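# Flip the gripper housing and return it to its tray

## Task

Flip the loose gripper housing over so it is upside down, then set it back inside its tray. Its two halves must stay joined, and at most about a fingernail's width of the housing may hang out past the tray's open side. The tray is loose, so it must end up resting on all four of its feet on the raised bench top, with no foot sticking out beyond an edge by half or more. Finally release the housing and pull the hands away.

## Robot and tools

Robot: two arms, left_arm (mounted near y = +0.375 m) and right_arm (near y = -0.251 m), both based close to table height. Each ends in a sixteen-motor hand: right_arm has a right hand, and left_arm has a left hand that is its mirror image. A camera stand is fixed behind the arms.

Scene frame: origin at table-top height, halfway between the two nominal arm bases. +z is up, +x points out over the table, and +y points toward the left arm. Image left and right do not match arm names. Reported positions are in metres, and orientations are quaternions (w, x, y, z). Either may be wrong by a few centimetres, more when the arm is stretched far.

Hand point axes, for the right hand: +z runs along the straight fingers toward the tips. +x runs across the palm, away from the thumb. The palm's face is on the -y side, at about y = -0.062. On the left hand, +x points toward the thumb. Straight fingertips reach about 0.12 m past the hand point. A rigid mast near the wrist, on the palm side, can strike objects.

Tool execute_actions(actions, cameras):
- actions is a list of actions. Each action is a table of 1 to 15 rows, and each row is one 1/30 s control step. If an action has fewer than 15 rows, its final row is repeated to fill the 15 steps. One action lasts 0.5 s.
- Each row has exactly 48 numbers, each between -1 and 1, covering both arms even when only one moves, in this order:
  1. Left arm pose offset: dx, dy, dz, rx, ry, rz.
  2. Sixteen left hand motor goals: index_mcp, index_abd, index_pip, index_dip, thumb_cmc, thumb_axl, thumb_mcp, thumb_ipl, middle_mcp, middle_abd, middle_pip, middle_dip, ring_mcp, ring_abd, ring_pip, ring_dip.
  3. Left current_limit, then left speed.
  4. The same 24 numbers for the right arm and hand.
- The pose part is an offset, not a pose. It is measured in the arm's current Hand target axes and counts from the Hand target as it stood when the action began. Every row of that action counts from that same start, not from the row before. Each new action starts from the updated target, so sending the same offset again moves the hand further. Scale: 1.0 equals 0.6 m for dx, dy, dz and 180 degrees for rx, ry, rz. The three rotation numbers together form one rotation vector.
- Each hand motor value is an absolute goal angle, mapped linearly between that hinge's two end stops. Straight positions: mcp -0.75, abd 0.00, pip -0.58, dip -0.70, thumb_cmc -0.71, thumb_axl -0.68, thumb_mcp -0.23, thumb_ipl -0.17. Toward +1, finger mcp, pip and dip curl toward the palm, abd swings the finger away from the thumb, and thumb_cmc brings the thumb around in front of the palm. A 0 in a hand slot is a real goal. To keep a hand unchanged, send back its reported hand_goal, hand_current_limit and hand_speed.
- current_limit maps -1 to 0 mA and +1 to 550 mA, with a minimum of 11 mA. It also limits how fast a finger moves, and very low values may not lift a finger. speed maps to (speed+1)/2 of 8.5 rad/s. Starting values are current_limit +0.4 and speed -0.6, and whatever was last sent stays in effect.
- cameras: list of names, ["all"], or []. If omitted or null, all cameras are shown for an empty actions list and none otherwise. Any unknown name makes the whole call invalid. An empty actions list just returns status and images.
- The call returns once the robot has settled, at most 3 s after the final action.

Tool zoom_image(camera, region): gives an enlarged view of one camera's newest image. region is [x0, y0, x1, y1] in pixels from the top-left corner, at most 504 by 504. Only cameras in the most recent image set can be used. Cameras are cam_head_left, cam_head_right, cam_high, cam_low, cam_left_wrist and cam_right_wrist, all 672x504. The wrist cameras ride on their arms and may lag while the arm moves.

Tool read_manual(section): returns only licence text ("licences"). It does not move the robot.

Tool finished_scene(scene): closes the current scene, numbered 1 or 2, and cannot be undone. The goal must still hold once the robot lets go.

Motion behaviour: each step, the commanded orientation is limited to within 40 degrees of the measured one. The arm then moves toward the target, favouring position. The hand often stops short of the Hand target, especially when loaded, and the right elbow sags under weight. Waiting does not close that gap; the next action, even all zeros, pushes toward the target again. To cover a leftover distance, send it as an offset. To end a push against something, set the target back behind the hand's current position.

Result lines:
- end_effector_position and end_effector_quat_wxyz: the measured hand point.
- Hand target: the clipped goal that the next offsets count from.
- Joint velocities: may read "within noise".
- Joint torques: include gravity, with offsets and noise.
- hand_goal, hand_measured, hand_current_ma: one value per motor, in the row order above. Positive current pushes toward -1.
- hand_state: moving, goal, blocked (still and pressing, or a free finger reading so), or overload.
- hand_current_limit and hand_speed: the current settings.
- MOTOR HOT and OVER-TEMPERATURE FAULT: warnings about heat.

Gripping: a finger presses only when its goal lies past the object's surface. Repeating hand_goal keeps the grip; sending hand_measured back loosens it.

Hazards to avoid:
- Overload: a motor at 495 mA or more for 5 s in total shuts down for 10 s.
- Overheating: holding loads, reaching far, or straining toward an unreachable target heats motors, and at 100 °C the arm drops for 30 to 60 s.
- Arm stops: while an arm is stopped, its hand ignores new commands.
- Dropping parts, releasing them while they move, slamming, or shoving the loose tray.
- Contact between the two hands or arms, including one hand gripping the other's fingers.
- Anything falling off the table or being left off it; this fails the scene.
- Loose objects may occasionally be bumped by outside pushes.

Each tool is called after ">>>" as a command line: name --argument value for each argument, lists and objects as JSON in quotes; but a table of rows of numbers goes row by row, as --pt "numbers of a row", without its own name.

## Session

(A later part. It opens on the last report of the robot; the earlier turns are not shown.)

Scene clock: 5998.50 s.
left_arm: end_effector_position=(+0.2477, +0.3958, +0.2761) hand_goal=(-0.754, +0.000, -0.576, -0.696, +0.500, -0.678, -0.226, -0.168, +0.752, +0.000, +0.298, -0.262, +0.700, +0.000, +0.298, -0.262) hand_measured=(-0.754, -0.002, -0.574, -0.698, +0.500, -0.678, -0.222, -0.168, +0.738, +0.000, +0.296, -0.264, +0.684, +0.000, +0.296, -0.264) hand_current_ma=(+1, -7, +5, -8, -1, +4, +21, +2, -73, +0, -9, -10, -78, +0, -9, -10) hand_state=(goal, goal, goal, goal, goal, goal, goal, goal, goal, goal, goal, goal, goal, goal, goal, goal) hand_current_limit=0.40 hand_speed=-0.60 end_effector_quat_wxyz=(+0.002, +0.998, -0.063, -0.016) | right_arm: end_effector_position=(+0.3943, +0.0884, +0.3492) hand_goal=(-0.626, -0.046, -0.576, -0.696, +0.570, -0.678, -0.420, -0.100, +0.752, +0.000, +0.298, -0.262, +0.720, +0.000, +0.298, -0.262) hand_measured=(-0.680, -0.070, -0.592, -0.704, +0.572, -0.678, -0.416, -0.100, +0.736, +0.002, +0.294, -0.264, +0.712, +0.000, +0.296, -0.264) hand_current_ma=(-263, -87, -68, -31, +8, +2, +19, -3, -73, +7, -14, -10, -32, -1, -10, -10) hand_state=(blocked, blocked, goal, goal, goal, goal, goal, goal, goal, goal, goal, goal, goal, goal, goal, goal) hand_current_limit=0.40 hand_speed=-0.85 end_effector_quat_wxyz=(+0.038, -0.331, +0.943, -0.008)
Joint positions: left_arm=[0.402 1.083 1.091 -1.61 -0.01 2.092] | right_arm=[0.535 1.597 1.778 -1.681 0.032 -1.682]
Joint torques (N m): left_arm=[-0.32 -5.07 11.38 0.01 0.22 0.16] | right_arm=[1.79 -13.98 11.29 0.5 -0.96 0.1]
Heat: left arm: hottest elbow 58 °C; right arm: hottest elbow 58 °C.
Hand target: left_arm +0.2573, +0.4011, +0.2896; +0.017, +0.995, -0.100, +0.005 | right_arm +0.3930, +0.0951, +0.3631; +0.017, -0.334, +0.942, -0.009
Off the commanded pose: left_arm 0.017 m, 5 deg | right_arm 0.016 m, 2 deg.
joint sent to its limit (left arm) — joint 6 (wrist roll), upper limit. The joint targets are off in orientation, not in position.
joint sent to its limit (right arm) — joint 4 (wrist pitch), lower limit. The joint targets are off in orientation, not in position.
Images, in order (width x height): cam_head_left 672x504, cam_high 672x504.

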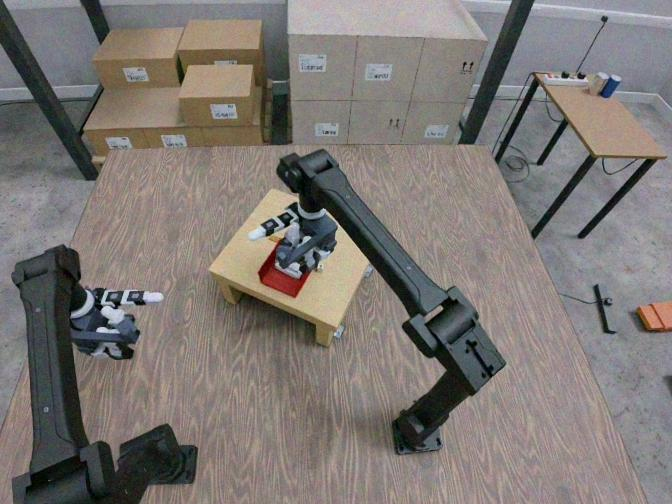

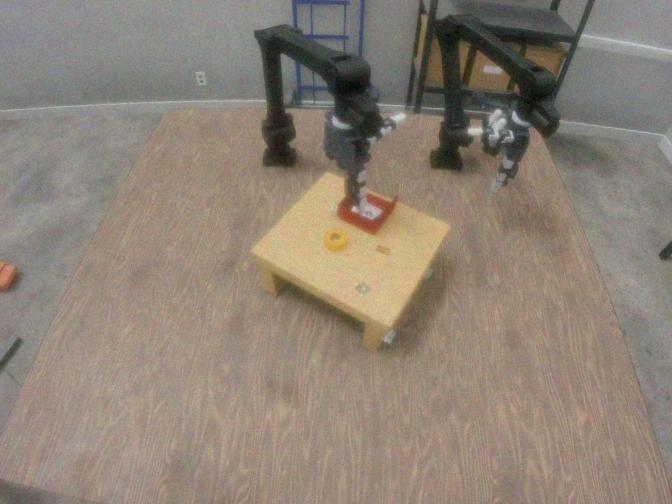

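>>> execute_actions --actions '[[[0,0,0,0,0,0,-0.754,0,-0.576,-0.696,0.5,-0.678,-0.226,-0.168,0.752,0,0.298,-0.262,0.7,0,0.298,-0.262,0.4,-0.6,0,0,-0.01,0,0,0,-0.625,-0.045,-0.576,-0.696,0.57,-0.678,-0.42,-0.1,0.752,0,0.298,-0.262,0.72,0,0.298,-0.262,0.4,-0.85]]]' --cameras '[]'

>>> execute_actions --actions '[[[0,0,0,0,0,0,-0.754,0,-0.576,-0.696,0.5,-0.678,-0.226,-0.168,0.752,0,0.298,-0.262,0.7,0,0.298,-0.262,0.4,-0.6,0,0,-0.01,0,0,0,-0.625,-0.045,-0.576,-0.696,0.57,-0.678,-0.42,-0.1,0.752,0,0.298,-0.262,0.72,0,0.298,-0.262,0.4,-0.85]]]' --cameras '["cam_head_left", "cam_high"]'

>>> zoom_image --camera "cam_head_left" --region '[268, 241, 308, 281]'

>>> zoom_image --camera "cam_high" --region '[330, 160, 410, 240]'

Scene clock: 6010.30 s.
left_arm: end_effector_position=(+0.2477, +0.3958, +0.2761) hand_goal=(-0.754, +0.000, -0.576, -0.696, +0.500, -0.678, -0.226, -0.168, +0.752, +0.000, +0.298, -0.262, +0.700, +0.000, +0.298, -0.262) hand_measured=(-0.754, -0.002, -0.574, -0.698, +0.500, -0.678, -0.222, -0.168, +0.738, +0.000, +0.296, -0.264, +0.684, +0.000, +0.296, -0.264) hand_current_ma=(+1, -7, +5, -8, -1, +4, +21, +2, -73, +0, -9, -10, -78, +0, -9, -10) hand_state=(goal, goal, goal, goal, goal, goal, goal, goal, goal, goal, goal, goal, goal, goal, goal, goal) hand_current_limit=0.40 hand_speed=-0.60 end_effector_quat_wxyz=(+0.002, +0.998, -0.063, -0.016) | right_arm: end_effector_position=(+0.3936, +0.0893, +0.3499) hand_goal=(-0.626, -0.046, -0.576, -0.696, +0.570, -0.678, -0.420, -0.100, +0.752, +0.000, +0.298, -0.262, +0.720, +0.000, +0.298, -0.262) hand_measured=(-0.658, -0.062, -0.592, -0.704, +0.572, -0.678, -0.416, -0.100, +0.736, +0.002, +0.294, -0.264, +0.712, +0.000, +0.296, -0.264) hand_current_ma=(-146, -56, -69, -31, +8, +2, +19, -3, -73, +7, -14, -10, -32, -1, -10, -10) hand_state=(blocked, goal, goal, goal, goal, goal, goal, goal, goal, goal, goal, goal, goal, goal, goal, goal) hand_current_limit=0.40 hand_speed=-0.85 end_effector_quat_wxyz=(+0.038, -0.331, +0.943, -0.005)
Joint positions: left_arm=[0.402 1.083 1.091 -1.61 -0.01 2.092] | right_arm=[0.535 1.597 1.778 -1.681 0.026 -1.682]
Joint torques (N m): left_arm=[-0.44 -5.01 11.44 -0.01 0.21 0.16] | right_arm=[1.73 -15.03 11.7 0.64 -0.82 0.08]
Heat: left arm: hottest elbow 58 °C; right arm: hottest elbow 59 °C.
Hand target: left_arm +0.2573, +0.4011, +0.2896; +0.017, +0.995, -0.100, +0.005 | right_arm +0.3928, +0.0952, +0.3690; +0.017, -0.334, +0.942, -0.009
Off the commanded pose: left_arm 0.017 m, 5 deg | right_arm 0.020 m, 2 deg.
joint sent to its limit (left arm) — joint 6 (wrist roll), upper limit. The joint targets are off in orientation, not in position.
joint sent to its limit (right arm) — joint 4 (wrist pitch), lower limit. The joint targets are off in orientation, not in position.
No camera images: "cameras" was empty.

Scene clock: 6011.10 s.
left_arm: end_effector_position=(+0.2477, +0.3958, +0.2761) hand_goal=(-0.754, +0.000, -0.576, -0.696, +0.500, -0.678, -0.226, -0.168, +0.752, +0.000, +0.298, -0.262, +0.700, +0.000, +0.298, -0.262) hand_measured=(-0.754, -0.002, -0.574, -0.698, +0.500, -0.678, -0.222, -0.168, +0.738, +0.000, +0.296, -0.264, +0.684, +0.000, +0.296, -0.264) hand_current_ma=(+1, -7, +5, -8, -1, +4, +21, +2, -73, +0, -9, -10, -78, +0, -9, -10) hand_state=(goal, goal, goal, goal, goal, goal, goal, goal, goal, goal, goal, goal, goal, goal, goal, goal) hand_current_limit=0.40 hand_speed=-0.60 end_effector_quat_wxyz=(+0.002, +0.998, -0.063, -0.016) | right_arm: end_effector_position=(+0.3931, +0.0899, +0.3504) hand_goal=(-0.626, -0.046, -0.576, -0.696, +0.570, -0.678, -0.420, -0.100, +0.752, +0.000, +0.298, -0.262, +0.720, +0.000, +0.298, -0.262) hand_measured=(-0.648, -0.058, -0.592, -0.704, +0.572, -0.678, -0.416, -0.100, +0.736, +0.002, +0.294, -0.264, +0.712, +0.000, +0.296, -0.264) hand_current_ma=(-104, -42, -69, -31, +8, +2, +19, -3, -73, +7, -14, -10, -32, -1, -10, -10) hand_state=(blocked, goal, goal, goal, goal, goal, goal, goal, goal, goal, goal, goal, goal, goal, goal, goal) hand_current_limit=0.40 hand_speed=-0.85 end_effector_quat_wxyz=(+0.037, -0.331, +0.943, -0.002)
Joint positions: left_arm=[0.402 1.083 1.091 -1.61 -0.01 2.092] | right_arm=[0.535 1.597 1.778 -1.681 0.021 -1.682]
Joint torques (N m): left_arm=[-0.32 -4.84 11.4 -0.01 0.2 0.17] | right_arm=[1.55 -15.5 12.23 0.5 -0.74 0.11]
Heat: left arm: hottest elbow 58 °C; right arm: hottest elbow 59 °C.
Hand target: left_arm +0.2573, +0.4011, +0.2896; +0.017, +0.995, -0.100, +0.005 | right_arm +0.3926, +0.0952, +0.3751; +0.017, -0.334, +0.942, -0.009
Off the commanded pose: left_arm 0.017 m, 5 deg | right_arm 0.025 m, 2 deg.
joint sent to its limit (left arm) — joint 6 (wrist roll), upper limit. The joint targets are off in orientation, not in position.
joint sent to its limit (right arm) — joint 4 (wrist pitch), lower limit. The joint targets are off in orientation, not in position.
Images, in order (width x height): cam_head_left 672x504, cam_high 672x504.

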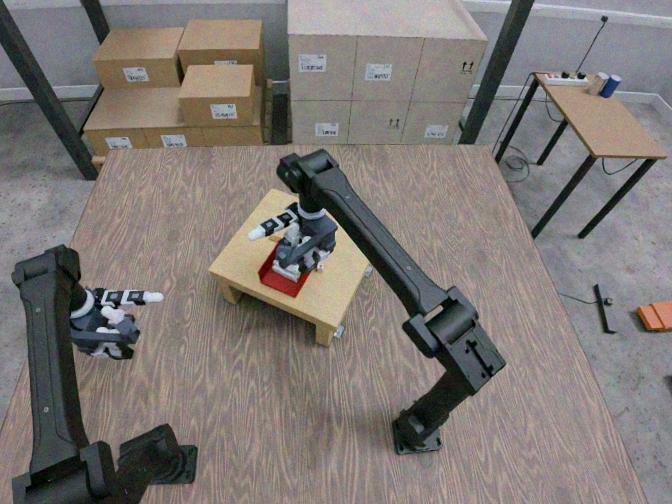

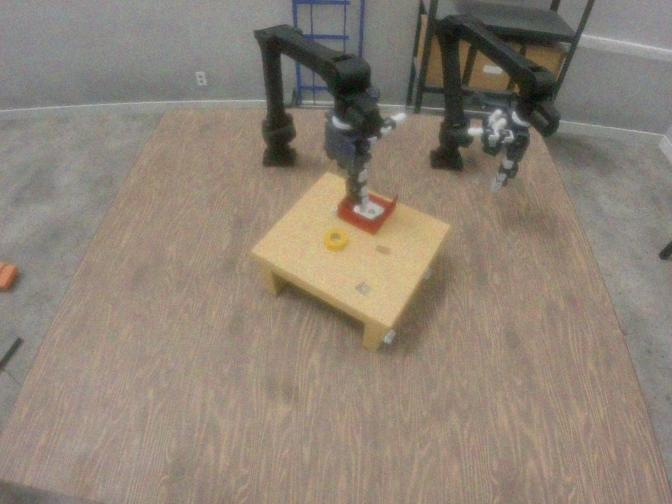

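Scaled by 12.600 from the camera's 672x504 image, which has a finer 960x720 frame.

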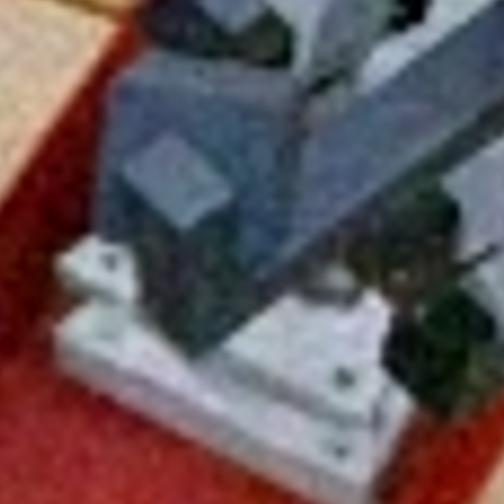

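Scaled by 6.300 from the camera's 672x504 image, which has a finer 960x720 frame.

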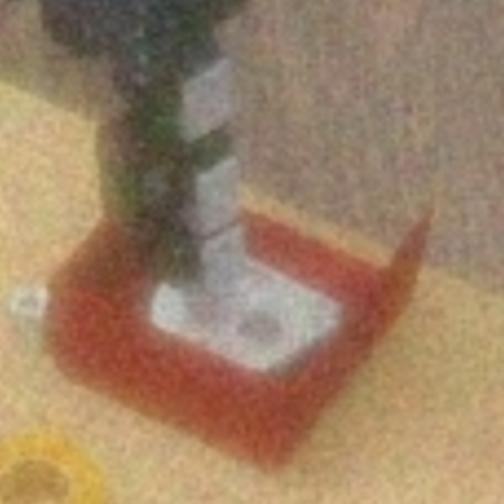

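>>> execute_actions --actions '[[[0,0,0,0,0,0,-0.754,0,-0.576,-0.696,0.5,-0.678,-0.226,-0.168,0.752,0,0.298,-0.262,0.7,0,0.298,-0.262,0.4,-0.6,0,0,0,0,0,0,-0.59,-0.06,-0.576,-0.696,0.57,-0.678,-0.42,-0.1,0.752,0,0.298,-0.262,0.72,0,0.298,-0.262,0.4,-0.85]],[[0,0,0,0,0,0,-0.754,0,-0.576,-0.696,0.5,-0.678,-0.226,-0.168,0.752,0,0.298,-0.262,0.7,0,0.298,-0.262,0.4,-0.6,0,0,0,0,0,0,-0.56,-0.06,-0.576,-0.696,0.57,-0.678,-0.42,-0.1,0.752,0,0.298,-0.262,0.72,0,0.298,-0.262,0.4,-0.85]]]' --cameras '["cam_head_left", "cam_high"]'

>>> zoom_image --camera "cam_head_left" --region '[258, 231, 318, 291]'

>>> zoom_image --camera "cam_high" --region '[330, 160, 410, 240]'

Scene clock: 6033.33 s.
left_arm: end_effector_position=(+0.2477, +0.3958, +0.2761) hand_goal=(-0.754, +0.000, -0.576, -0.696, +0.500, -0.678, -0.226, -0.168, +0.752, +0.000, +0.298, -0.262, +0.700, +0.000, +0.298, -0.262) hand_measured=(-0.754, -0.002, -0.574, -0.698, +0.500, -0.678, -0.222, -0.168, +0.738, +0.000, +0.296, -0.264, +0.684, +0.000, +0.296, -0.264) hand_current_ma=(+1, -7, +5, -8, -1, +4, +21, +2, -73, +0, -9, -10, -78, +0, -9, -10) hand_state=(goal, goal, goal, goal, goal, goal, goal, goal, goal, goal, goal, goal, goal, goal, goal, goal) hand_current_limit=0.40 hand_speed=-0.60 end_effector_quat_wxyz=(+0.002, +0.998, -0.063, -0.016) | right_arm: end_effector_position=(+0.3918, +0.0902, +0.3507) hand_goal=(-0.560, -0.060, -0.576, -0.696, +0.570, -0.678, -0.420, -0.100, +0.752, +0.000, +0.298, -0.262, +0.720, +0.000, +0.298, -0.262) hand_measured=(-0.564, -0.060, -0.578, -0.698, +0.572, -0.678, -0.416, -0.100, +0.736, +0.002, +0.294, -0.264, +0.712, +0.000, +0.296, -0.264) hand_current_ma=(-17, -1, -11, -10, +8, +2, +19, -3, -73, +7, -14, -10, -32, -1, -10, -10) hand_state=(goal, goal, goal, goal, goal, goal, goal, goal, goal, goal, goal, goal, goal, goal, goal, goal) hand_current_limit=0.40 hand_speed=-0.85 end_effector_quat_wxyz=(+0.037, -0.336, +0.941, +0.000)
Joint positions: left_arm=[0.402 1.083 1.091 -1.61 -0.01 2.092] | right_arm=[0.535 1.597 1.778 -1.681 0.017 -1.692]
Joint torques (N m): left_arm=[-0.38 -5.01 11.36 -0.08 0.2 0.16] | right_arm=[0.67 -15.03 12.15 0.46 -0.6 0.1]
Heat: left arm: hottest elbow 58 °C; right arm: hottest elbow 62 °C.
Hand target: left_arm +0.2573, +0.4011, +0.2896; +0.017, +0.995, -0.100, +0.005 | right_arm +0.3926, +0.0952, +0.3751; +0.017, -0.334, +0.942, -0.009
Off the commanded pose: left_arm 0.017 m, 5 deg | right_arm 0.025 m, 2 deg.
joint sent to its limit (left arm) — joint 6 (wrist roll), upper limit. The joint targets are off in orientation, not in position.
joint sent to its limit (right arm) — joint 4 (wrist pitch), lower limit. The joint targets are off in orientation, not in position.
Images, in order (width x height): cam_head_left 672x504, cam_high 672x504.

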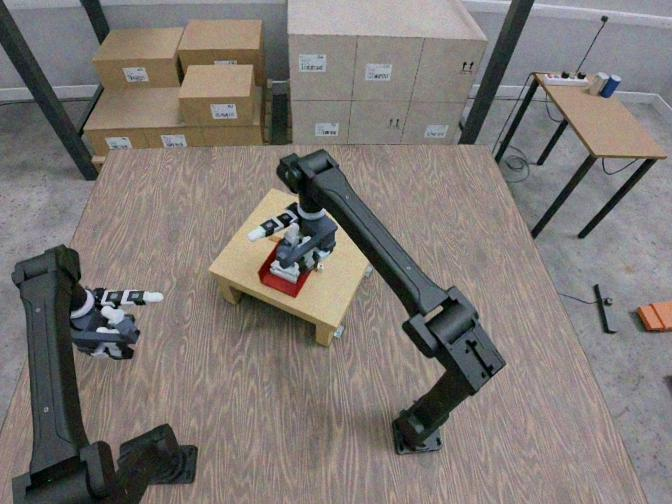

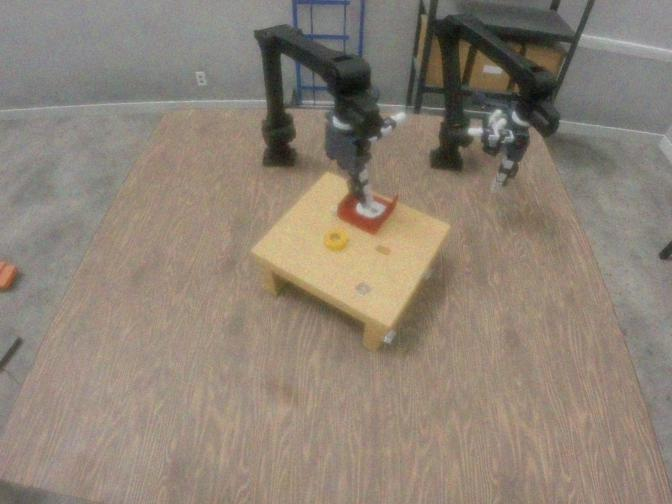

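Scaled by 8.400 from the camera's 672x504 image, which has a finer 960x720 frame.

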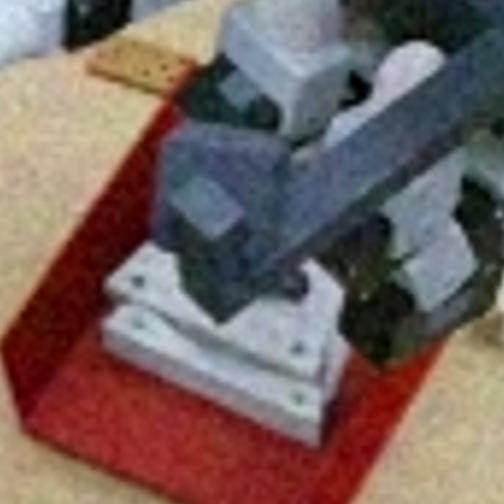

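Scaled by 6.300 from the camera's 672x504 image, which has a finer 960x720 frame.

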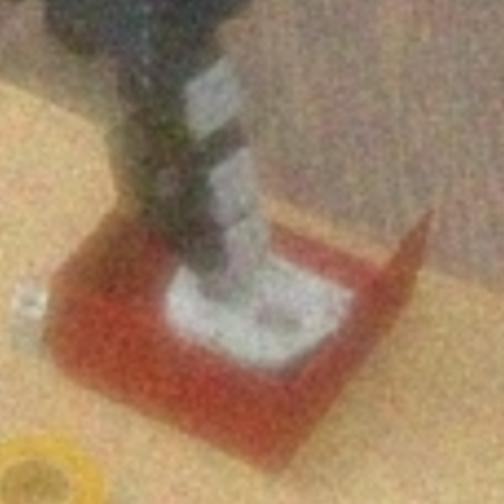

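>>> execute_actions --actions '[[[0,0,0,0,0,0,-0.754,0,-0.576,-0.696,0.5,-0.678,-0.226,-0.168,0.752,0,0.298,-0.262,0.7,0,0.298,-0.262,0.4,-0.6,0,0,0.008,0,0,0,-0.53,-0.04,-0.576,-0.696,0.57,-0.678,-0.42,-0.1,0.752,0,0.298,-0.262,0.72,0,0.298,-0.262,0.4,-0.85]],[[0,0,0,0,0,0,-0.754,0,-0.576,-0.696,0.5,-0.678,-0.226,-0.168,0.752,0,0.298,-0.262,0.7,0,0.298,-0.262,0.4,-0.6,0,0,0,0,0,0,-0.5,-0.02,-0.576,-0.696,0.57,-0.678,-0.42,-0.1,0.752,0,0.298,-0.262,0.72,0,0.298,-0.262,0.4,-0.85]],[[0,0,0,0,0,0,-0.754,0,-0.576,-0.696,0.5,-0.678,-0.226,-0.168,0.752,0,0.298,-0.262,0.7,0,0.298,-0.262,0.4,-0.6,0,0,0,0,0,0,-0.48,0,-0.576,-0.696,0.57,-0.678,-0.42,-0.1,0.752,0,0.298,-0.262,0.72,0,0.298,-0.262,0.4,-0.85]]]' --cameras '["cam_head_left", "cam_high"]'

>>> zoom_image --camera "cam_head_left" --region '[258, 231, 318, 291]'

>>> zoom_image --camera "cam_high" --region '[330, 160, 410, 240]'

Scene clock: 6051.40 s.
left_arm: end_effector_position=(+0.2477, +0.3958, +0.2761) hand_goal=(-0.754, +0.000, -0.576, -0.696, +0.500, -0.678, -0.226, -0.168, +0.752, +0.000, +0.298, -0.262, +0.700, +0.000, +0.298, -0.262) hand_measured=(-0.754, -0.002, -0.574, -0.698, +0.500, -0.678, -0.222, -0.168, +0.738, +0.000, +0.296, -0.264, +0.684, +0.000, +0.296, -0.264) hand_current_ma=(+1, -7, +5, -8, -1, +4, +21, +2, -73, +0, -9, -10, -78, +0, -9, -10) hand_state=(goal, goal, goal, goal, goal, goal, goal, goal, goal, goal, goal, goal, goal, goal, goal, goal) hand_current_limit=0.40 hand_speed=-0.60 end_effector_quat_wxyz=(+0.002, +0.998, -0.063, -0.016) | right_arm: end_effector_position=(+0.3918, +0.0902, +0.3507) hand_goal=(-0.480, +0.000, -0.576, -0.696, +0.570, -0.678, -0.420, -0.100, +0.752, +0.000, +0.298, -0.262, +0.720, +0.000, +0.298, -0.262) hand_measured=(-0.486, -0.002, -0.578, -0.698, +0.572, -0.678, -0.416, -0.100, +0.736, +0.002, +0.294, -0.264, +0.712, +0.000, +0.296, -0.264) hand_current_ma=(-26, -9, -11, -10, +8, +2, +19, -3, -73, +7, -14, -10, -32, -1, -10, -10) hand_state=(goal, goal, goal, goal, goal, goal, goal, goal, goal, goal, goal, goal, goal, goal, goal, goal) hand_current_limit=0.40 hand_speed=-0.85 end_effector_quat_wxyz=(+0.037, -0.336, +0.941, +0.000)
Joint positions: left_arm=[0.402 1.083 1.091 -1.61 -0.01 2.092] | right_arm=[0.535 1.597 1.778 -1.681 0.017 -1.692]
Joint torques (N m): left_arm=[-0.56 -4.95 11.33 -0.05 0.19 0.14] | right_arm=[1.32 -14.68 11.77 0.53 -0.51 0.09]
Heat: left arm: hottest elbow 58 °C; right arm: hottest elbow 63 °C.
Hand target: left_arm +0.2573, +0.4011, +0.2896; +0.017, +0.995, -0.100, +0.005 | right_arm +0.3928, +0.0952, +0.3703; +0.017, -0.334, +0.942, -0.009
Off the commanded pose: left_arm 0.017 m, 5 deg | right_arm 0.020 m, 2 deg.
joint sent to its limit (left arm) — joint 6 (wrist roll), upper limit. The joint targets are off in orientation, not in position.
joint sent to its limit (right arm) — joint 4 (wrist pitch), lower limit. The joint targets are off in orientation, not in position.
Images, in order (width x height): cam_head_left 672x504, cam_high 672x504.

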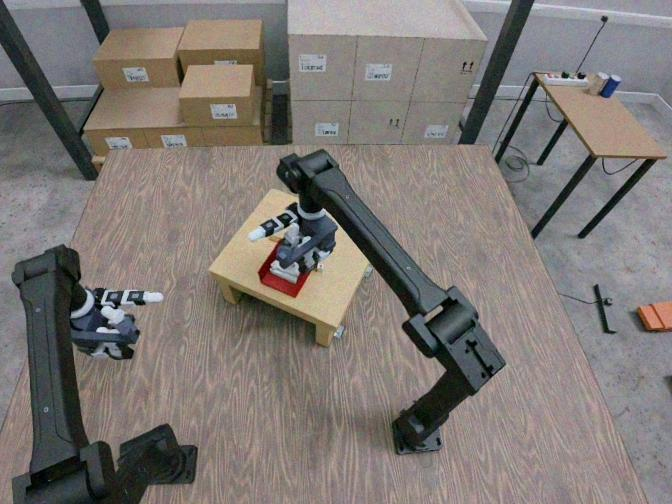

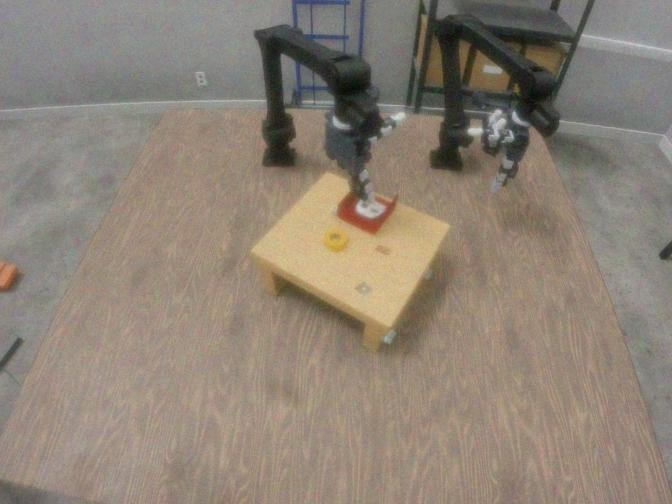

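Scaled by 8.400 from the camera's 672x504 image, which has a finer 960x720 frame.

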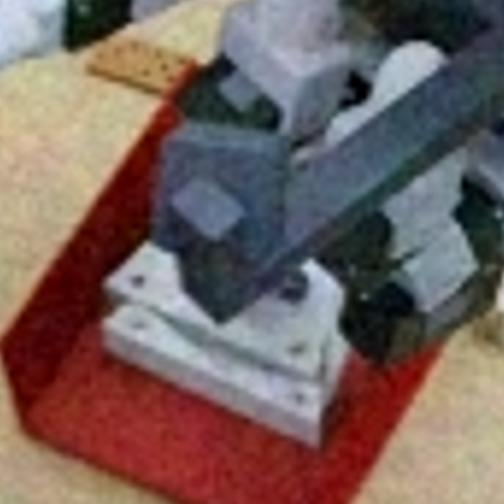

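Scaled by 6.300 from the camera's 672x504 image, which has a finer 960x720 frame.

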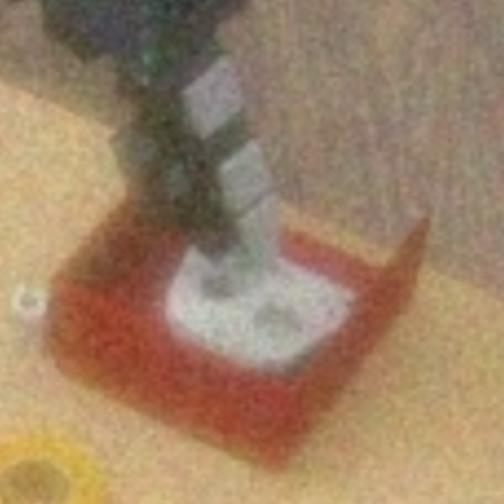

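>>> execute_actions --actions '[[[0,0,0,0,0,0,-0.754,0,-0.576,-0.696,0.5,-0.678,-0.226,-0.168,0.752,0,0.298,-0.262,0.7,0,0.298,-0.262,0.4,-0.6,0,0,-0.055,0,0,0,-0.48,0,-0.576,-0.696,0.57,-0.678,-0.42,-0.1,0.752,0,0.298,-0.262,0.72,0,0.298,-0.262,0.4,-0.85]],[[0,0,0,0,0,0,-0.754,0,-0.576,-0.696,0.5,-0.678,-0.226,-0.168,0.752,0,0.298,-0.262,0.7,0,0.298,-0.262,0.4,-0.6,0,0,0,0,0,0,-0.68,-0.05,-0.576,-0.696,0.57,-0.678,-0.42,-0.1,0.752,0,0.298,-0.262,0.72,0,0.298,-0.262,0.4,-0.6]]]' --cameras '["cam_head_left", "cam_high"]'

>>> zoom_image --camera "cam_high" --region '[330, 160, 410, 240]'

>>> zoom_image --camera "cam_head_left" --region '[258, 231, 318, 291]'

Scene clock: 6068.53 s.
left_arm: end_effector_position=(+0.2477, +0.3958, +0.2761) hand_goal=(-0.754, +0.000, -0.576, -0.696, +0.500, -0.678, -0.226, -0.168, +0.752, +0.000, +0.298, -0.262, +0.700, +0.000, +0.298, -0.262) hand_measured=(-0.754, -0.002, -0.574, -0.698, +0.500, -0.678, -0.222, -0.168, +0.738, +0.000, +0.296, -0.264, +0.684, +0.000, +0.296, -0.264) hand_current_ma=(+1, -7, +5, -8, -1, +4, +21, +2, -73, +0, -9, -10, -78, +0, -9, -10) hand_state=(goal, goal, goal, goal, goal, goal, goal, goal, goal, goal, goal, goal, goal, goal, goal, goal) hand_current_limit=0.40 hand_speed=-0.60 end_effector_quat_wxyz=(+0.002, +0.998, -0.063, -0.016) | right_arm: end_effector_position=(+0.3886, +0.0907, +0.3686) hand_goal=(-0.680, -0.050, -0.576, -0.696, +0.570, -0.678, -0.420, -0.100, +0.752, +0.000, +0.298, -0.262, +0.720, +0.000, +0.298, -0.262) hand_measured=(-0.678, -0.046, -0.578, -0.698, +0.572, -0.678, -0.416, -0.100, +0.736, +0.002, +0.294, -0.264, +0.712, +0.000, +0.296, -0.264) hand_current_ma=(+12, +13, -10, -10, +8, +2, +19, -3, -73, +7, -14, -10, -32, -1, -10, -10) hand_state=(goal, goal, goal, goal, goal, goal, goal, goal, goal, goal, goal, goal, goal, goal, goal, goal) hand_current_limit=0.40 hand_speed=-0.60 end_effector_quat_wxyz=(+0.053, -0.336, +0.940, +0.010)
Joint positions: left_arm=[0.402 1.083 1.091 -1.61 -0.01 2.092] | right_arm=[0.535 1.574 1.792 -1.681 0.004 -1.692]
Joint torques (N m): left_arm=[-0.62 -4.78 11.36 -0.12 0.19 0.17] | right_arm=[1.08 -15.38 13.9 0.53 -0.57 0.09]
Heat: left arm: hottest elbow 59 °C; right arm: hottest elbow 64 °C.
Hand target: left_arm +0.2573, +0.4011, +0.2896; +0.017, +0.995, -0.100, +0.005 | right_arm +0.3916, +0.0954, +0.4033; +0.017, -0.334, +0.942, -0.009
Off the commanded pose: left_arm 0.017 m, 5 deg | right_arm 0.035 m, 5 deg.
joint sent to its limit (left arm) — joint 6 (wrist roll), upper limit. The joint targets are off in orientation, not in position.
joint sent to its limit (right arm) — joint 4 (wrist pitch), lower limit. The joint targets are off in position and orientation.
Images, in order (width x height): cam_head_left 672x504, cam_high 672x504.

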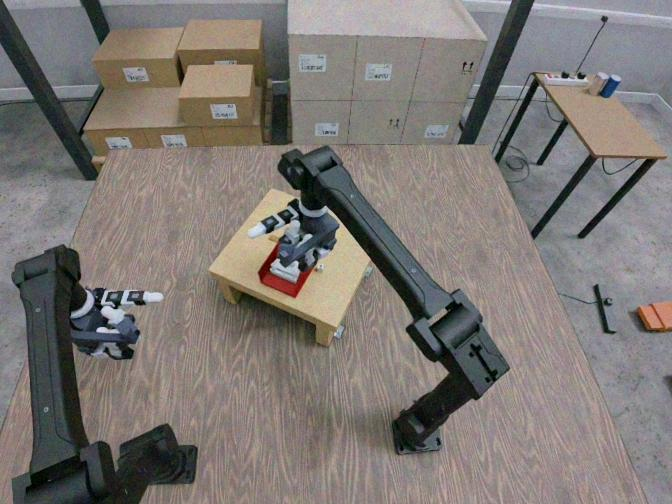

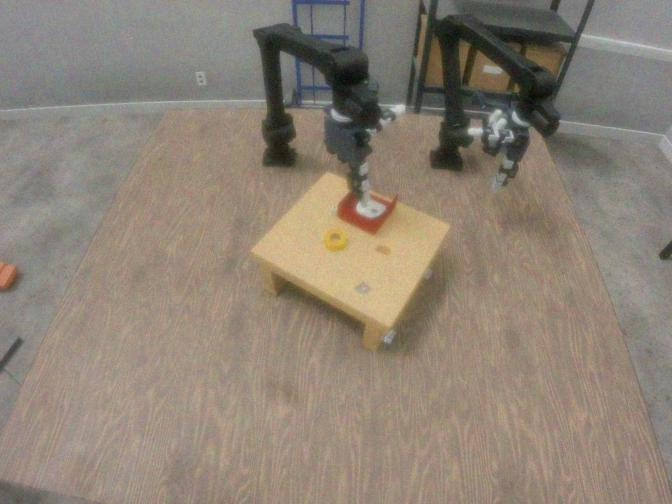

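Scaled by 6.300 from the camera's 672x504 image, which has a finer 960x720 frame.

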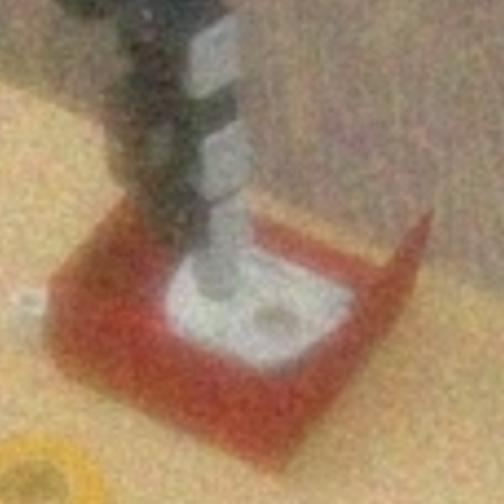

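Scaled by 8.400 from the camera's 672x504 image, which has a finer 960x720 frame.

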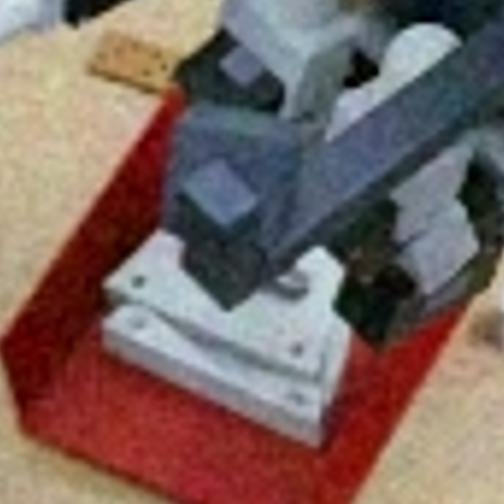

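>>> execute_actions --actions '[[[0,0,0,0,0,0,-0.754,0,-0.576,-0.696,0.5,-0.678,-0.226,-0.168,0.752,0,0.298,-0.262,0.7,0,0.298,-0.262,0.4,-0.6,0,0,0,0,0,0,-0.625,-0.12,-0.576,-0.696,0.57,-0.678,-0.42,-0.1,0.752,0,0.298,-0.262,0.72,0,0.298,-0.262,0.4,-0.6]],[[0,0,0,0,0,0,-0.754,0,-0.576,-0.696,0.5,-0.678,-0.226,-0.168,0.752,0,0.298,-0.262,0.7,0,0.298,-0.262,0.4,-0.6,0,0,0.05,0,0,0,-0.625,-0.12,-0.576,-0.696,0.57,-0.678,-0.42,-0.1,0.752,0,0.298,-0.262,0.72,0,0.298,-0.262,0.4,-0.6],[0,0,0,0,0,0,-0.754,0,-0.576,-0.696,0.5,-0.678,-0.226,-0.168,0.752,0,0.298,-0.262,0.7,0,0.298,-0.262,0.4,-0.6,0,0,0.1,0,0,0,-0.625,-0.12,-0.576,-0.696,0.57,-0.678,-0.42,-0.1,0.752,0,0.298,-0.262,0.72,0,0.298,-0.262,0.4,-0.6]]]' --cameras '["cam_head_left", "cam_high"]'

>>> zoom_image --camera "cam_high" --region '[330, 160, 410, 240]'

Scene clock: 6084.53 s.
left_arm: end_effector_position=(+0.2477, +0.3958, +0.2761) hand_goal=(-0.754, +0.000, -0.576, -0.696, +0.500, -0.678, -0.226, -0.168, +0.752, +0.000, +0.298, -0.262, +0.700, +0.000, +0.298, -0.262) hand_measured=(-0.754, -0.002, -0.574, -0.698, +0.500, -0.678, -0.222, -0.168, +0.738, +0.000, +0.296, -0.264, +0.684, +0.000, +0.296, -0.264) hand_current_ma=(+1, -7, +5, -8, -1, +4, +21, +2, -73, +0, -9, -10, -78, +0, -9, -10) hand_state=(goal, goal, goal, goal, goal, goal, goal, goal, goal, goal, goal, goal, goal, goal, goal, goal) hand_current_limit=0.40 hand_speed=-0.60 end_effector_quat_wxyz=(+0.002, +0.998, -0.063, -0.016) | right_arm: end_effector_position=(+0.3937, +0.0905, +0.3493) hand_goal=(-0.626, -0.120, -0.576, -0.696, +0.570, -0.678, -0.420, -0.100, +0.752, +0.000, +0.298, -0.262, +0.720, +0.000, +0.298, -0.262) hand_measured=(-0.626, -0.116, -0.576, -0.698, +0.572, -0.678, -0.416, -0.100, +0.736, +0.002, +0.294, -0.264, +0.712, +0.000, +0.296, -0.264) hand_current_ma=(+0, +13, -3, -6, +7, +2, +19, -3, -73, +7, -14, -10, -32, -1, -10, -10) hand_state=(goal, goal, goal, goal, goal, goal, goal, goal, goal, goal, goal, goal, goal, goal, goal, goal) hand_current_limit=0.40 hand_speed=-0.60 end_effector_quat_wxyz=(+0.036, -0.333, +0.942, -0.003)
Joint positions: left_arm=[0.402 1.083 1.091 -1.61 -0.01 2.092] | right_arm=[0.535 1.6 1.78 -1.681 0.021 -1.685]
Joint torques (N m): left_arm=[-0.44 -4.66 11.38 0.03 0.22 0.14] | right_arm=[2.14 -12.4 9.24 0.39 -0.17 0.06]
Heat: left arm: hottest elbow 59 °C; right arm: hottest elbow 70 °C.
Hand target: left_arm +0.2573, +0.4011, +0.2896; +0.017, +0.995, -0.100, +0.005 | right_arm +0.3937, +0.0951, +0.3434; +0.017, -0.335, +0.942, -0.009
Off the commanded pose: left_arm 0.017 m, 5 deg | right_arm 0.008 m, 2 deg.
joint sent to its limit (left arm) — joint 6 (wrist roll), upper limit. The joint targets are off in orientation, not in position.
joint sent to its limit (right arm) — joint 4 (wrist pitch), lower limit. The joint targets still meet the commanded pose.
Images, in order (width x height): cam_head_left 672x504, cam_high 672x504.

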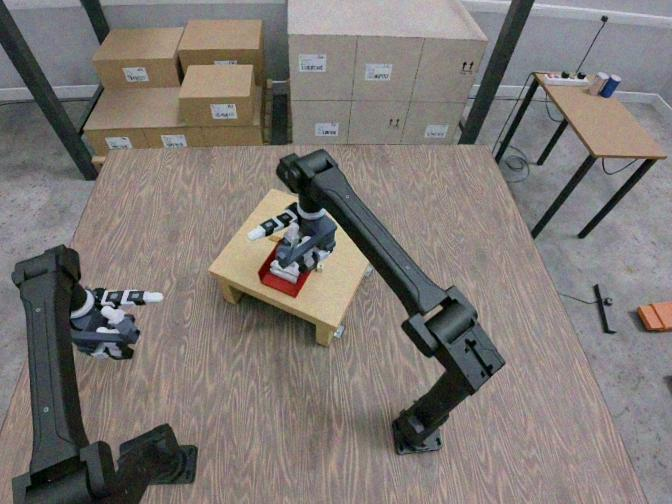

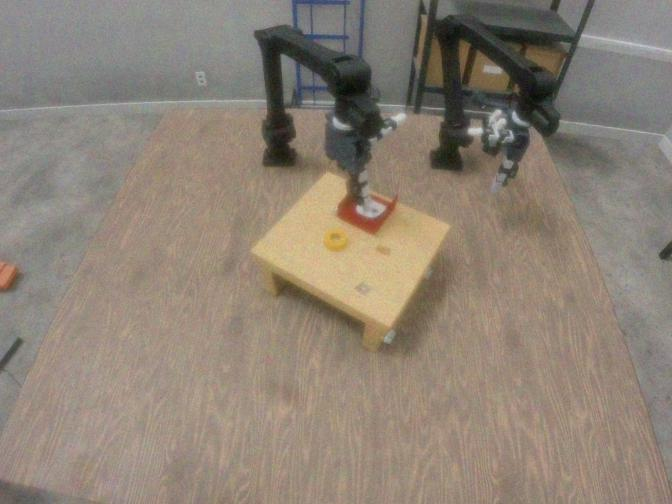

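Scaled by 6.300 from the camera's 672x504 image, which has a finer 960x720 frame.

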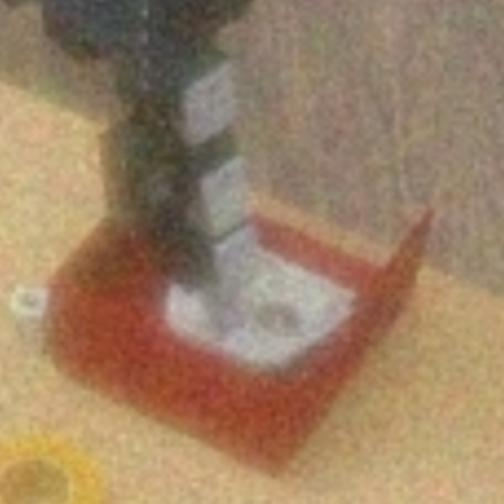

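>>> execute_actions --actions '[[[0,0,0,0,0,0,-0.754,0,-0.576,-0.696,0.5,-0.678,-0.226,-0.168,0.752,0,0.298,-0.262,0.7,0,0.298,-0.262,0.4,-0.6,0,0,0.012,0,0,0,-0.6,-0.11,-0.576,-0.696,0.57,-0.678,-0.42,-0.1,0.752,0,0.298,-0.262,0.72,0,0.298,-0.262,0.4,-0.85],[0,0,0,0,0,0,-0.754,0,-0.576,-0.696,0.5,-0.678,-0.226,-0.168,0.752,0,0.298,-0.262,0.7,0,0.298,-0.262,0.4,-0.6,0,0,0.016,0,0,0,-0.57,-0.1,-0.576,-0.696,0.57,-0.678,-0.42,-0.1,0.752,0,0.298,-0.262,0.72,0,0.298,-0.262,0.4,-0.85]],[[0,0,0,0,0,0,-0.754,0,-0.576,-0.696,0.5,-0.678,-0.226,-0.168,0.752,0,0.298,-0.262,0.7,0,0.298,-0.262,0.4,-0.6,0,0,0.005,0,0,0,-0.52,-0.08,-0.576,-0.696,0.57,-0.678,-0.42,-0.1,0.752,0,0.298,-0.262,0.72,0,0.298,-0.262,0.4,-0.85]]]' --cameras '["cam_head_left", "cam_high"]'

>>> zoom_image --camera "cam_high" --region '[330, 160, 410, 240]'

>>> zoom_image --camera "cam_head_left" --region '[258, 231, 318, 291]'

Scene clock: 6097.30 s.
left_arm: end_effector_position=(+0.2477, +0.3958, +0.2761) hand_goal=(-0.754, +0.000, -0.576, -0.696, +0.500, -0.678, -0.226, -0.168, +0.752, +0.000, +0.298, -0.262, +0.700, +0.000, +0.298, -0.262) hand_measured=(-0.754, -0.002, -0.574, -0.698, +0.500, -0.678, -0.222, -0.168, +0.738, +0.000, +0.296, -0.264, +0.684, +0.000, +0.296, -0.264) hand_current_ma=(+1, -7, +5, -8, -1, +4, +21, +2, -73, +0, -9, -10, -78, +0, -9, -10) hand_state=(goal, goal, goal, goal, goal, goal, goal, goal, goal, goal, goal, goal, goal, goal, goal, goal) hand_current_limit=0.40 hand_speed=-0.60 end_effector_quat_wxyz=(+0.002, +0.998, -0.063, -0.016) | right_arm: end_effector_position=(+0.3943, +0.0896, +0.3464) hand_goal=(-0.520, -0.080, -0.576, -0.696, +0.570, -0.678, -0.420, -0.100, +0.752, +0.000, +0.298, -0.262, +0.720, +0.000, +0.298, -0.262) hand_measured=(-0.534, -0.090, -0.578, -0.698, +0.572, -0.678, -0.416, -0.100, +0.736, +0.002, +0.294, -0.264, +0.712, +0.000, +0.296, -0.264) hand_current_ma=(-59, -39, -11, -6, +7, +2, +19, -3, -73, +7, -14, -10, -32, -1, -10, -10) hand_state=(goal, goal, goal, goal, goal, goal, goal, goal, goal, goal, goal, goal, goal, goal, goal, goal) hand_current_limit=0.40 hand_speed=-0.85 end_effector_quat_wxyz=(+0.034, -0.331, +0.943, -0.006)
Joint positions: left_arm=[0.402 1.083 1.091 -1.61 -0.01 2.092] | right_arm=[0.535 1.602 1.776 -1.681 0.027 -1.682]
Joint torques (N m): left_arm=[-0.56 -4.6 11.41 0.05 0.2 0.14] | right_arm=[1.96 -11.81 8.5 0.7 -0.23 0.11]
Heat: left arm: hottest elbow 59 °C; right arm: hottest elbow 68 °C.
Hand target: left_arm +0.2573, +0.4011, +0.2896; +0.017, +0.995, -0.100, +0.005 | right_arm +0.3942, +0.0951, +0.3308; +0.017, -0.335, +0.942, -0.009
Off the commanded pose: left_arm 0.017 m, 5 deg | right_arm 0.017 m, 2 deg.
joint sent to its limit (left arm) — joint 6 (wrist roll), upper limit. The joint targets are off in orientation, not in position.
Images, in order (width x height): cam_head_left 672x504, cam_high 672x504.

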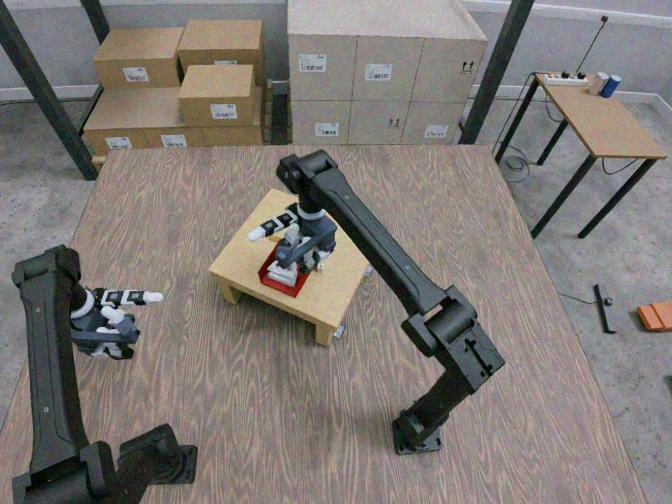

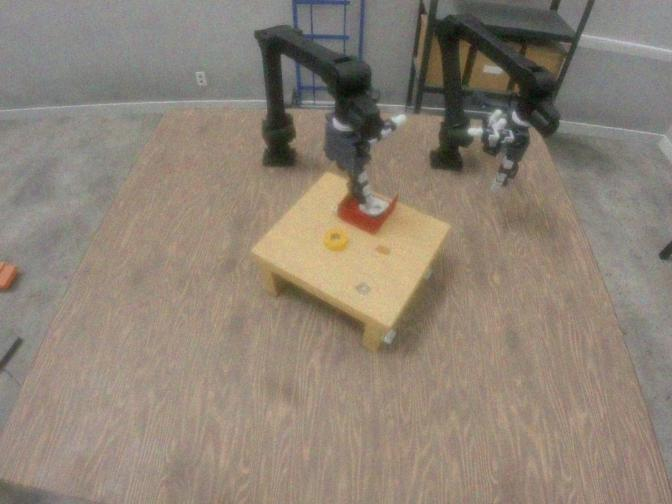

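Scaled by 6.300 from the camera's 672x504 image, which has a finer 960x720 frame.

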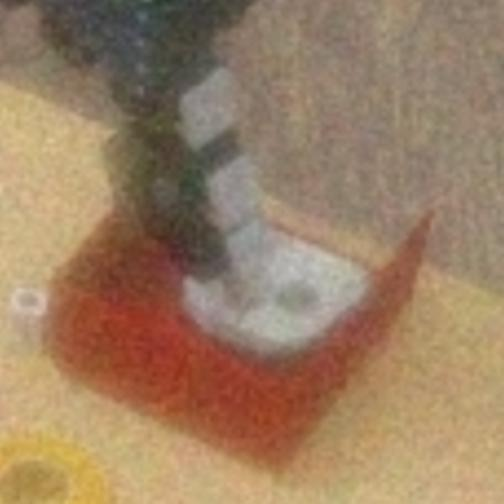

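Scaled by 8.400 from the camera's 672x504 image, which has a finer 960x720 frame.

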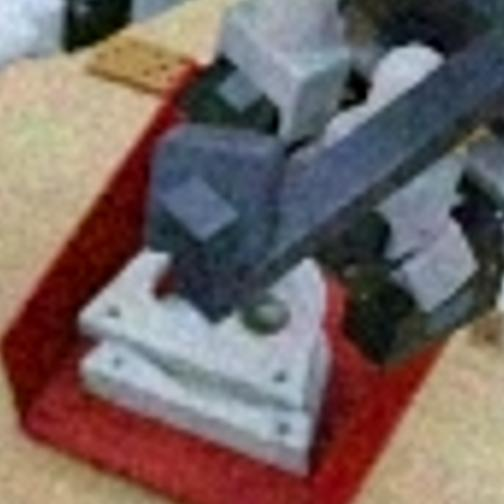

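>>> execute_actions --actions '[[[0,0,0,0,0,0,-0.754,0,-0.576,-0.696,0.5,-0.678,-0.226,-0.168,0.752,0,0.298,-0.262,0.7,0,0.298,-0.262,0.4,-0.6,0,0,0,0,0,0,-0.525,-0.03,-0.576,-0.696,0.57,-0.678,-0.42,-0.1,0.752,0,0.298,-0.262,0.72,0,0.298,-0.262,0.4,-0.85]],[[0,0,0,0,0,0,-0.754,0,-0.576,-0.696,0.5,-0.678,-0.226,-0.168,0.752,0,0.298,-0.262,0.7,0,0.298,-0.262,0.4,-0.6,0,0,0,0,0,0,-0.535,0.02,-0.576,-0.696,0.57,-0.678,-0.42,-0.1,0.752,0,0.298,-0.262,0.72,0,0.298,-0.262,0.4,-0.85]]]' --cameras '["cam_head_left", "cam_high"]'

>>> zoom_image --camera "cam_high" --region '[330, 160, 410, 240]'

>>> zoom_image --camera "cam_head_left" --region '[258, 231, 318, 291]'

Scene clock: 6195.03 s.
left_arm: end_effector_position=(+0.2477, +0.3958, +0.2761) hand_goal=(-0.754, +0.000, -0.576, -0.696, +0.500, -0.678, -0.226, -0.168, +0.752, +0.000, +0.298, -0.262, +0.700, +0.000, +0.298, -0.262) hand_measured=(-0.754, -0.002, -0.574, -0.698, +0.500, -0.678, -0.222, -0.168, +0.738, +0.000, +0.296, -0.264, +0.684, +0.000, +0.296, -0.264) hand_current_ma=(+1, -7, +5, -8, -1, +4, +21, +2, -73, +0, -9, -10, -78, +0, -9, -10) hand_state=(goal, goal, goal, goal, goal, goal, goal, goal, goal, goal, goal, goal, goal, goal, goal, goal) hand_current_limit=0.40 hand_speed=-0.60 end_effector_quat_wxyz=(+0.002, +0.998, -0.063, -0.016) | right_arm: end_effector_position=(+0.3946, +0.0898, +0.3464) hand_goal=(-0.536, +0.020, -0.576, -0.696, +0.570, -0.678, -0.420, -0.100, +0.752, +0.000, +0.298, -0.262, +0.720, +0.000, +0.298, -0.262) hand_measured=(-0.528, -0.014, -0.574, -0.696, +0.572, -0.678, -0.416, -0.100, +0.736, +0.002, +0.294, -0.264, +0.712, +0.000, +0.296, -0.264) hand_current_ma=(+31, -132, +4, -2, +7, +2, +19, -3, -73, +7, -14, -10, -32, -1, -10, -10) hand_state=(goal, blocked, goal, goal, goal, goal, goal, goal, goal, goal, goal, goal, goal, goal, goal, goal) hand_current_limit=0.40 hand_speed=-0.85 end_effector_quat_wxyz=(+0.035, -0.331, +0.943, -0.006)
Joint positions: left_arm=[0.402 1.083 1.091 -1.61 -0.01 2.092] | right_arm=[0.535 1.602 1.776 -1.679 0.027 -1.682]
Joint torques (N m): left_arm=[-0.56 -4.6 11.4 -0.06 0.21 0.12] | right_arm=[1.73 -11.63 8.46 0.61 -0.2 0.09]
Heat: left arm: hottest elbow 59 °C; right arm: hottest elbow 58 °C.
Hand target: left_arm +0.2573, +0.4011, +0.2896; +0.017, +0.995, -0.100, +0.005 | right_arm +0.3942, +0.0951, +0.3308; +0.017, -0.335, +0.942, -0.009
Off the commanded pose: left_arm 0.017 m, 5 deg | right_arm 0.017 m, 2 deg.
joint sent to its limit (left arm) — joint 6 (wrist roll), upper limit. The joint targets are off in orientation, not in position.
Images, in order (width x height): cam_head_left 672x504, cam_high 672x504.

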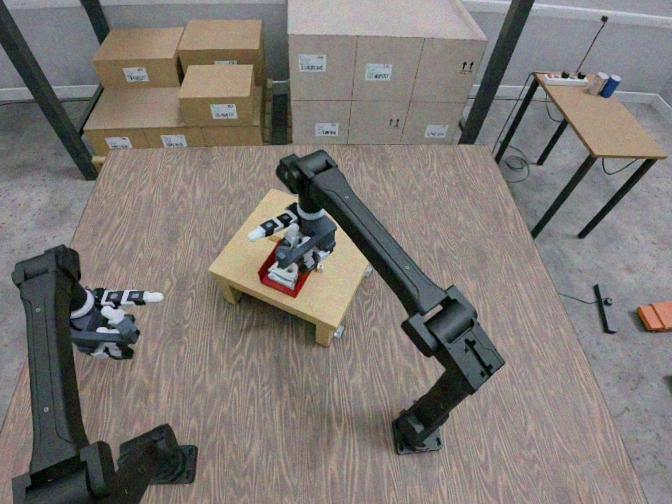

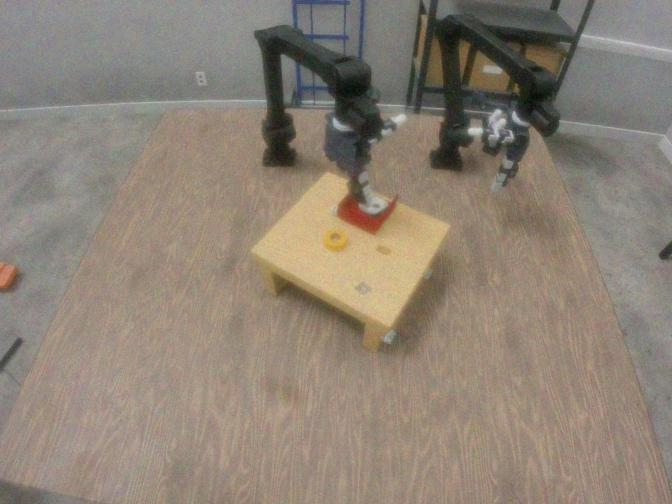

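Scaled by 6.300 from the camera's 672x504 image, which has a finer 960x720 frame.

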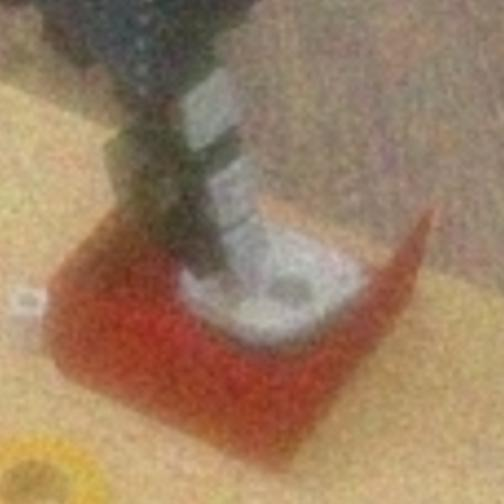

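Scaled by 8.400 from the camera's 672x504 image, which has a finer 960x720 frame.

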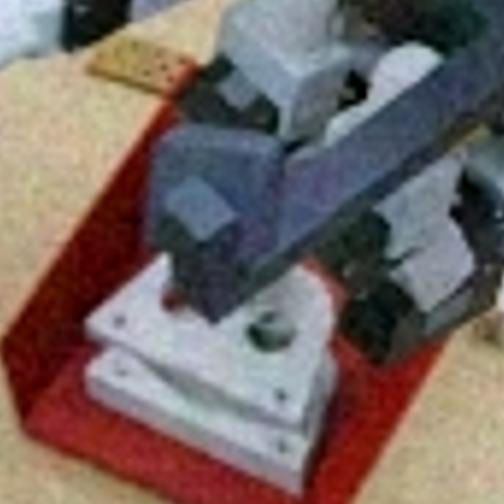

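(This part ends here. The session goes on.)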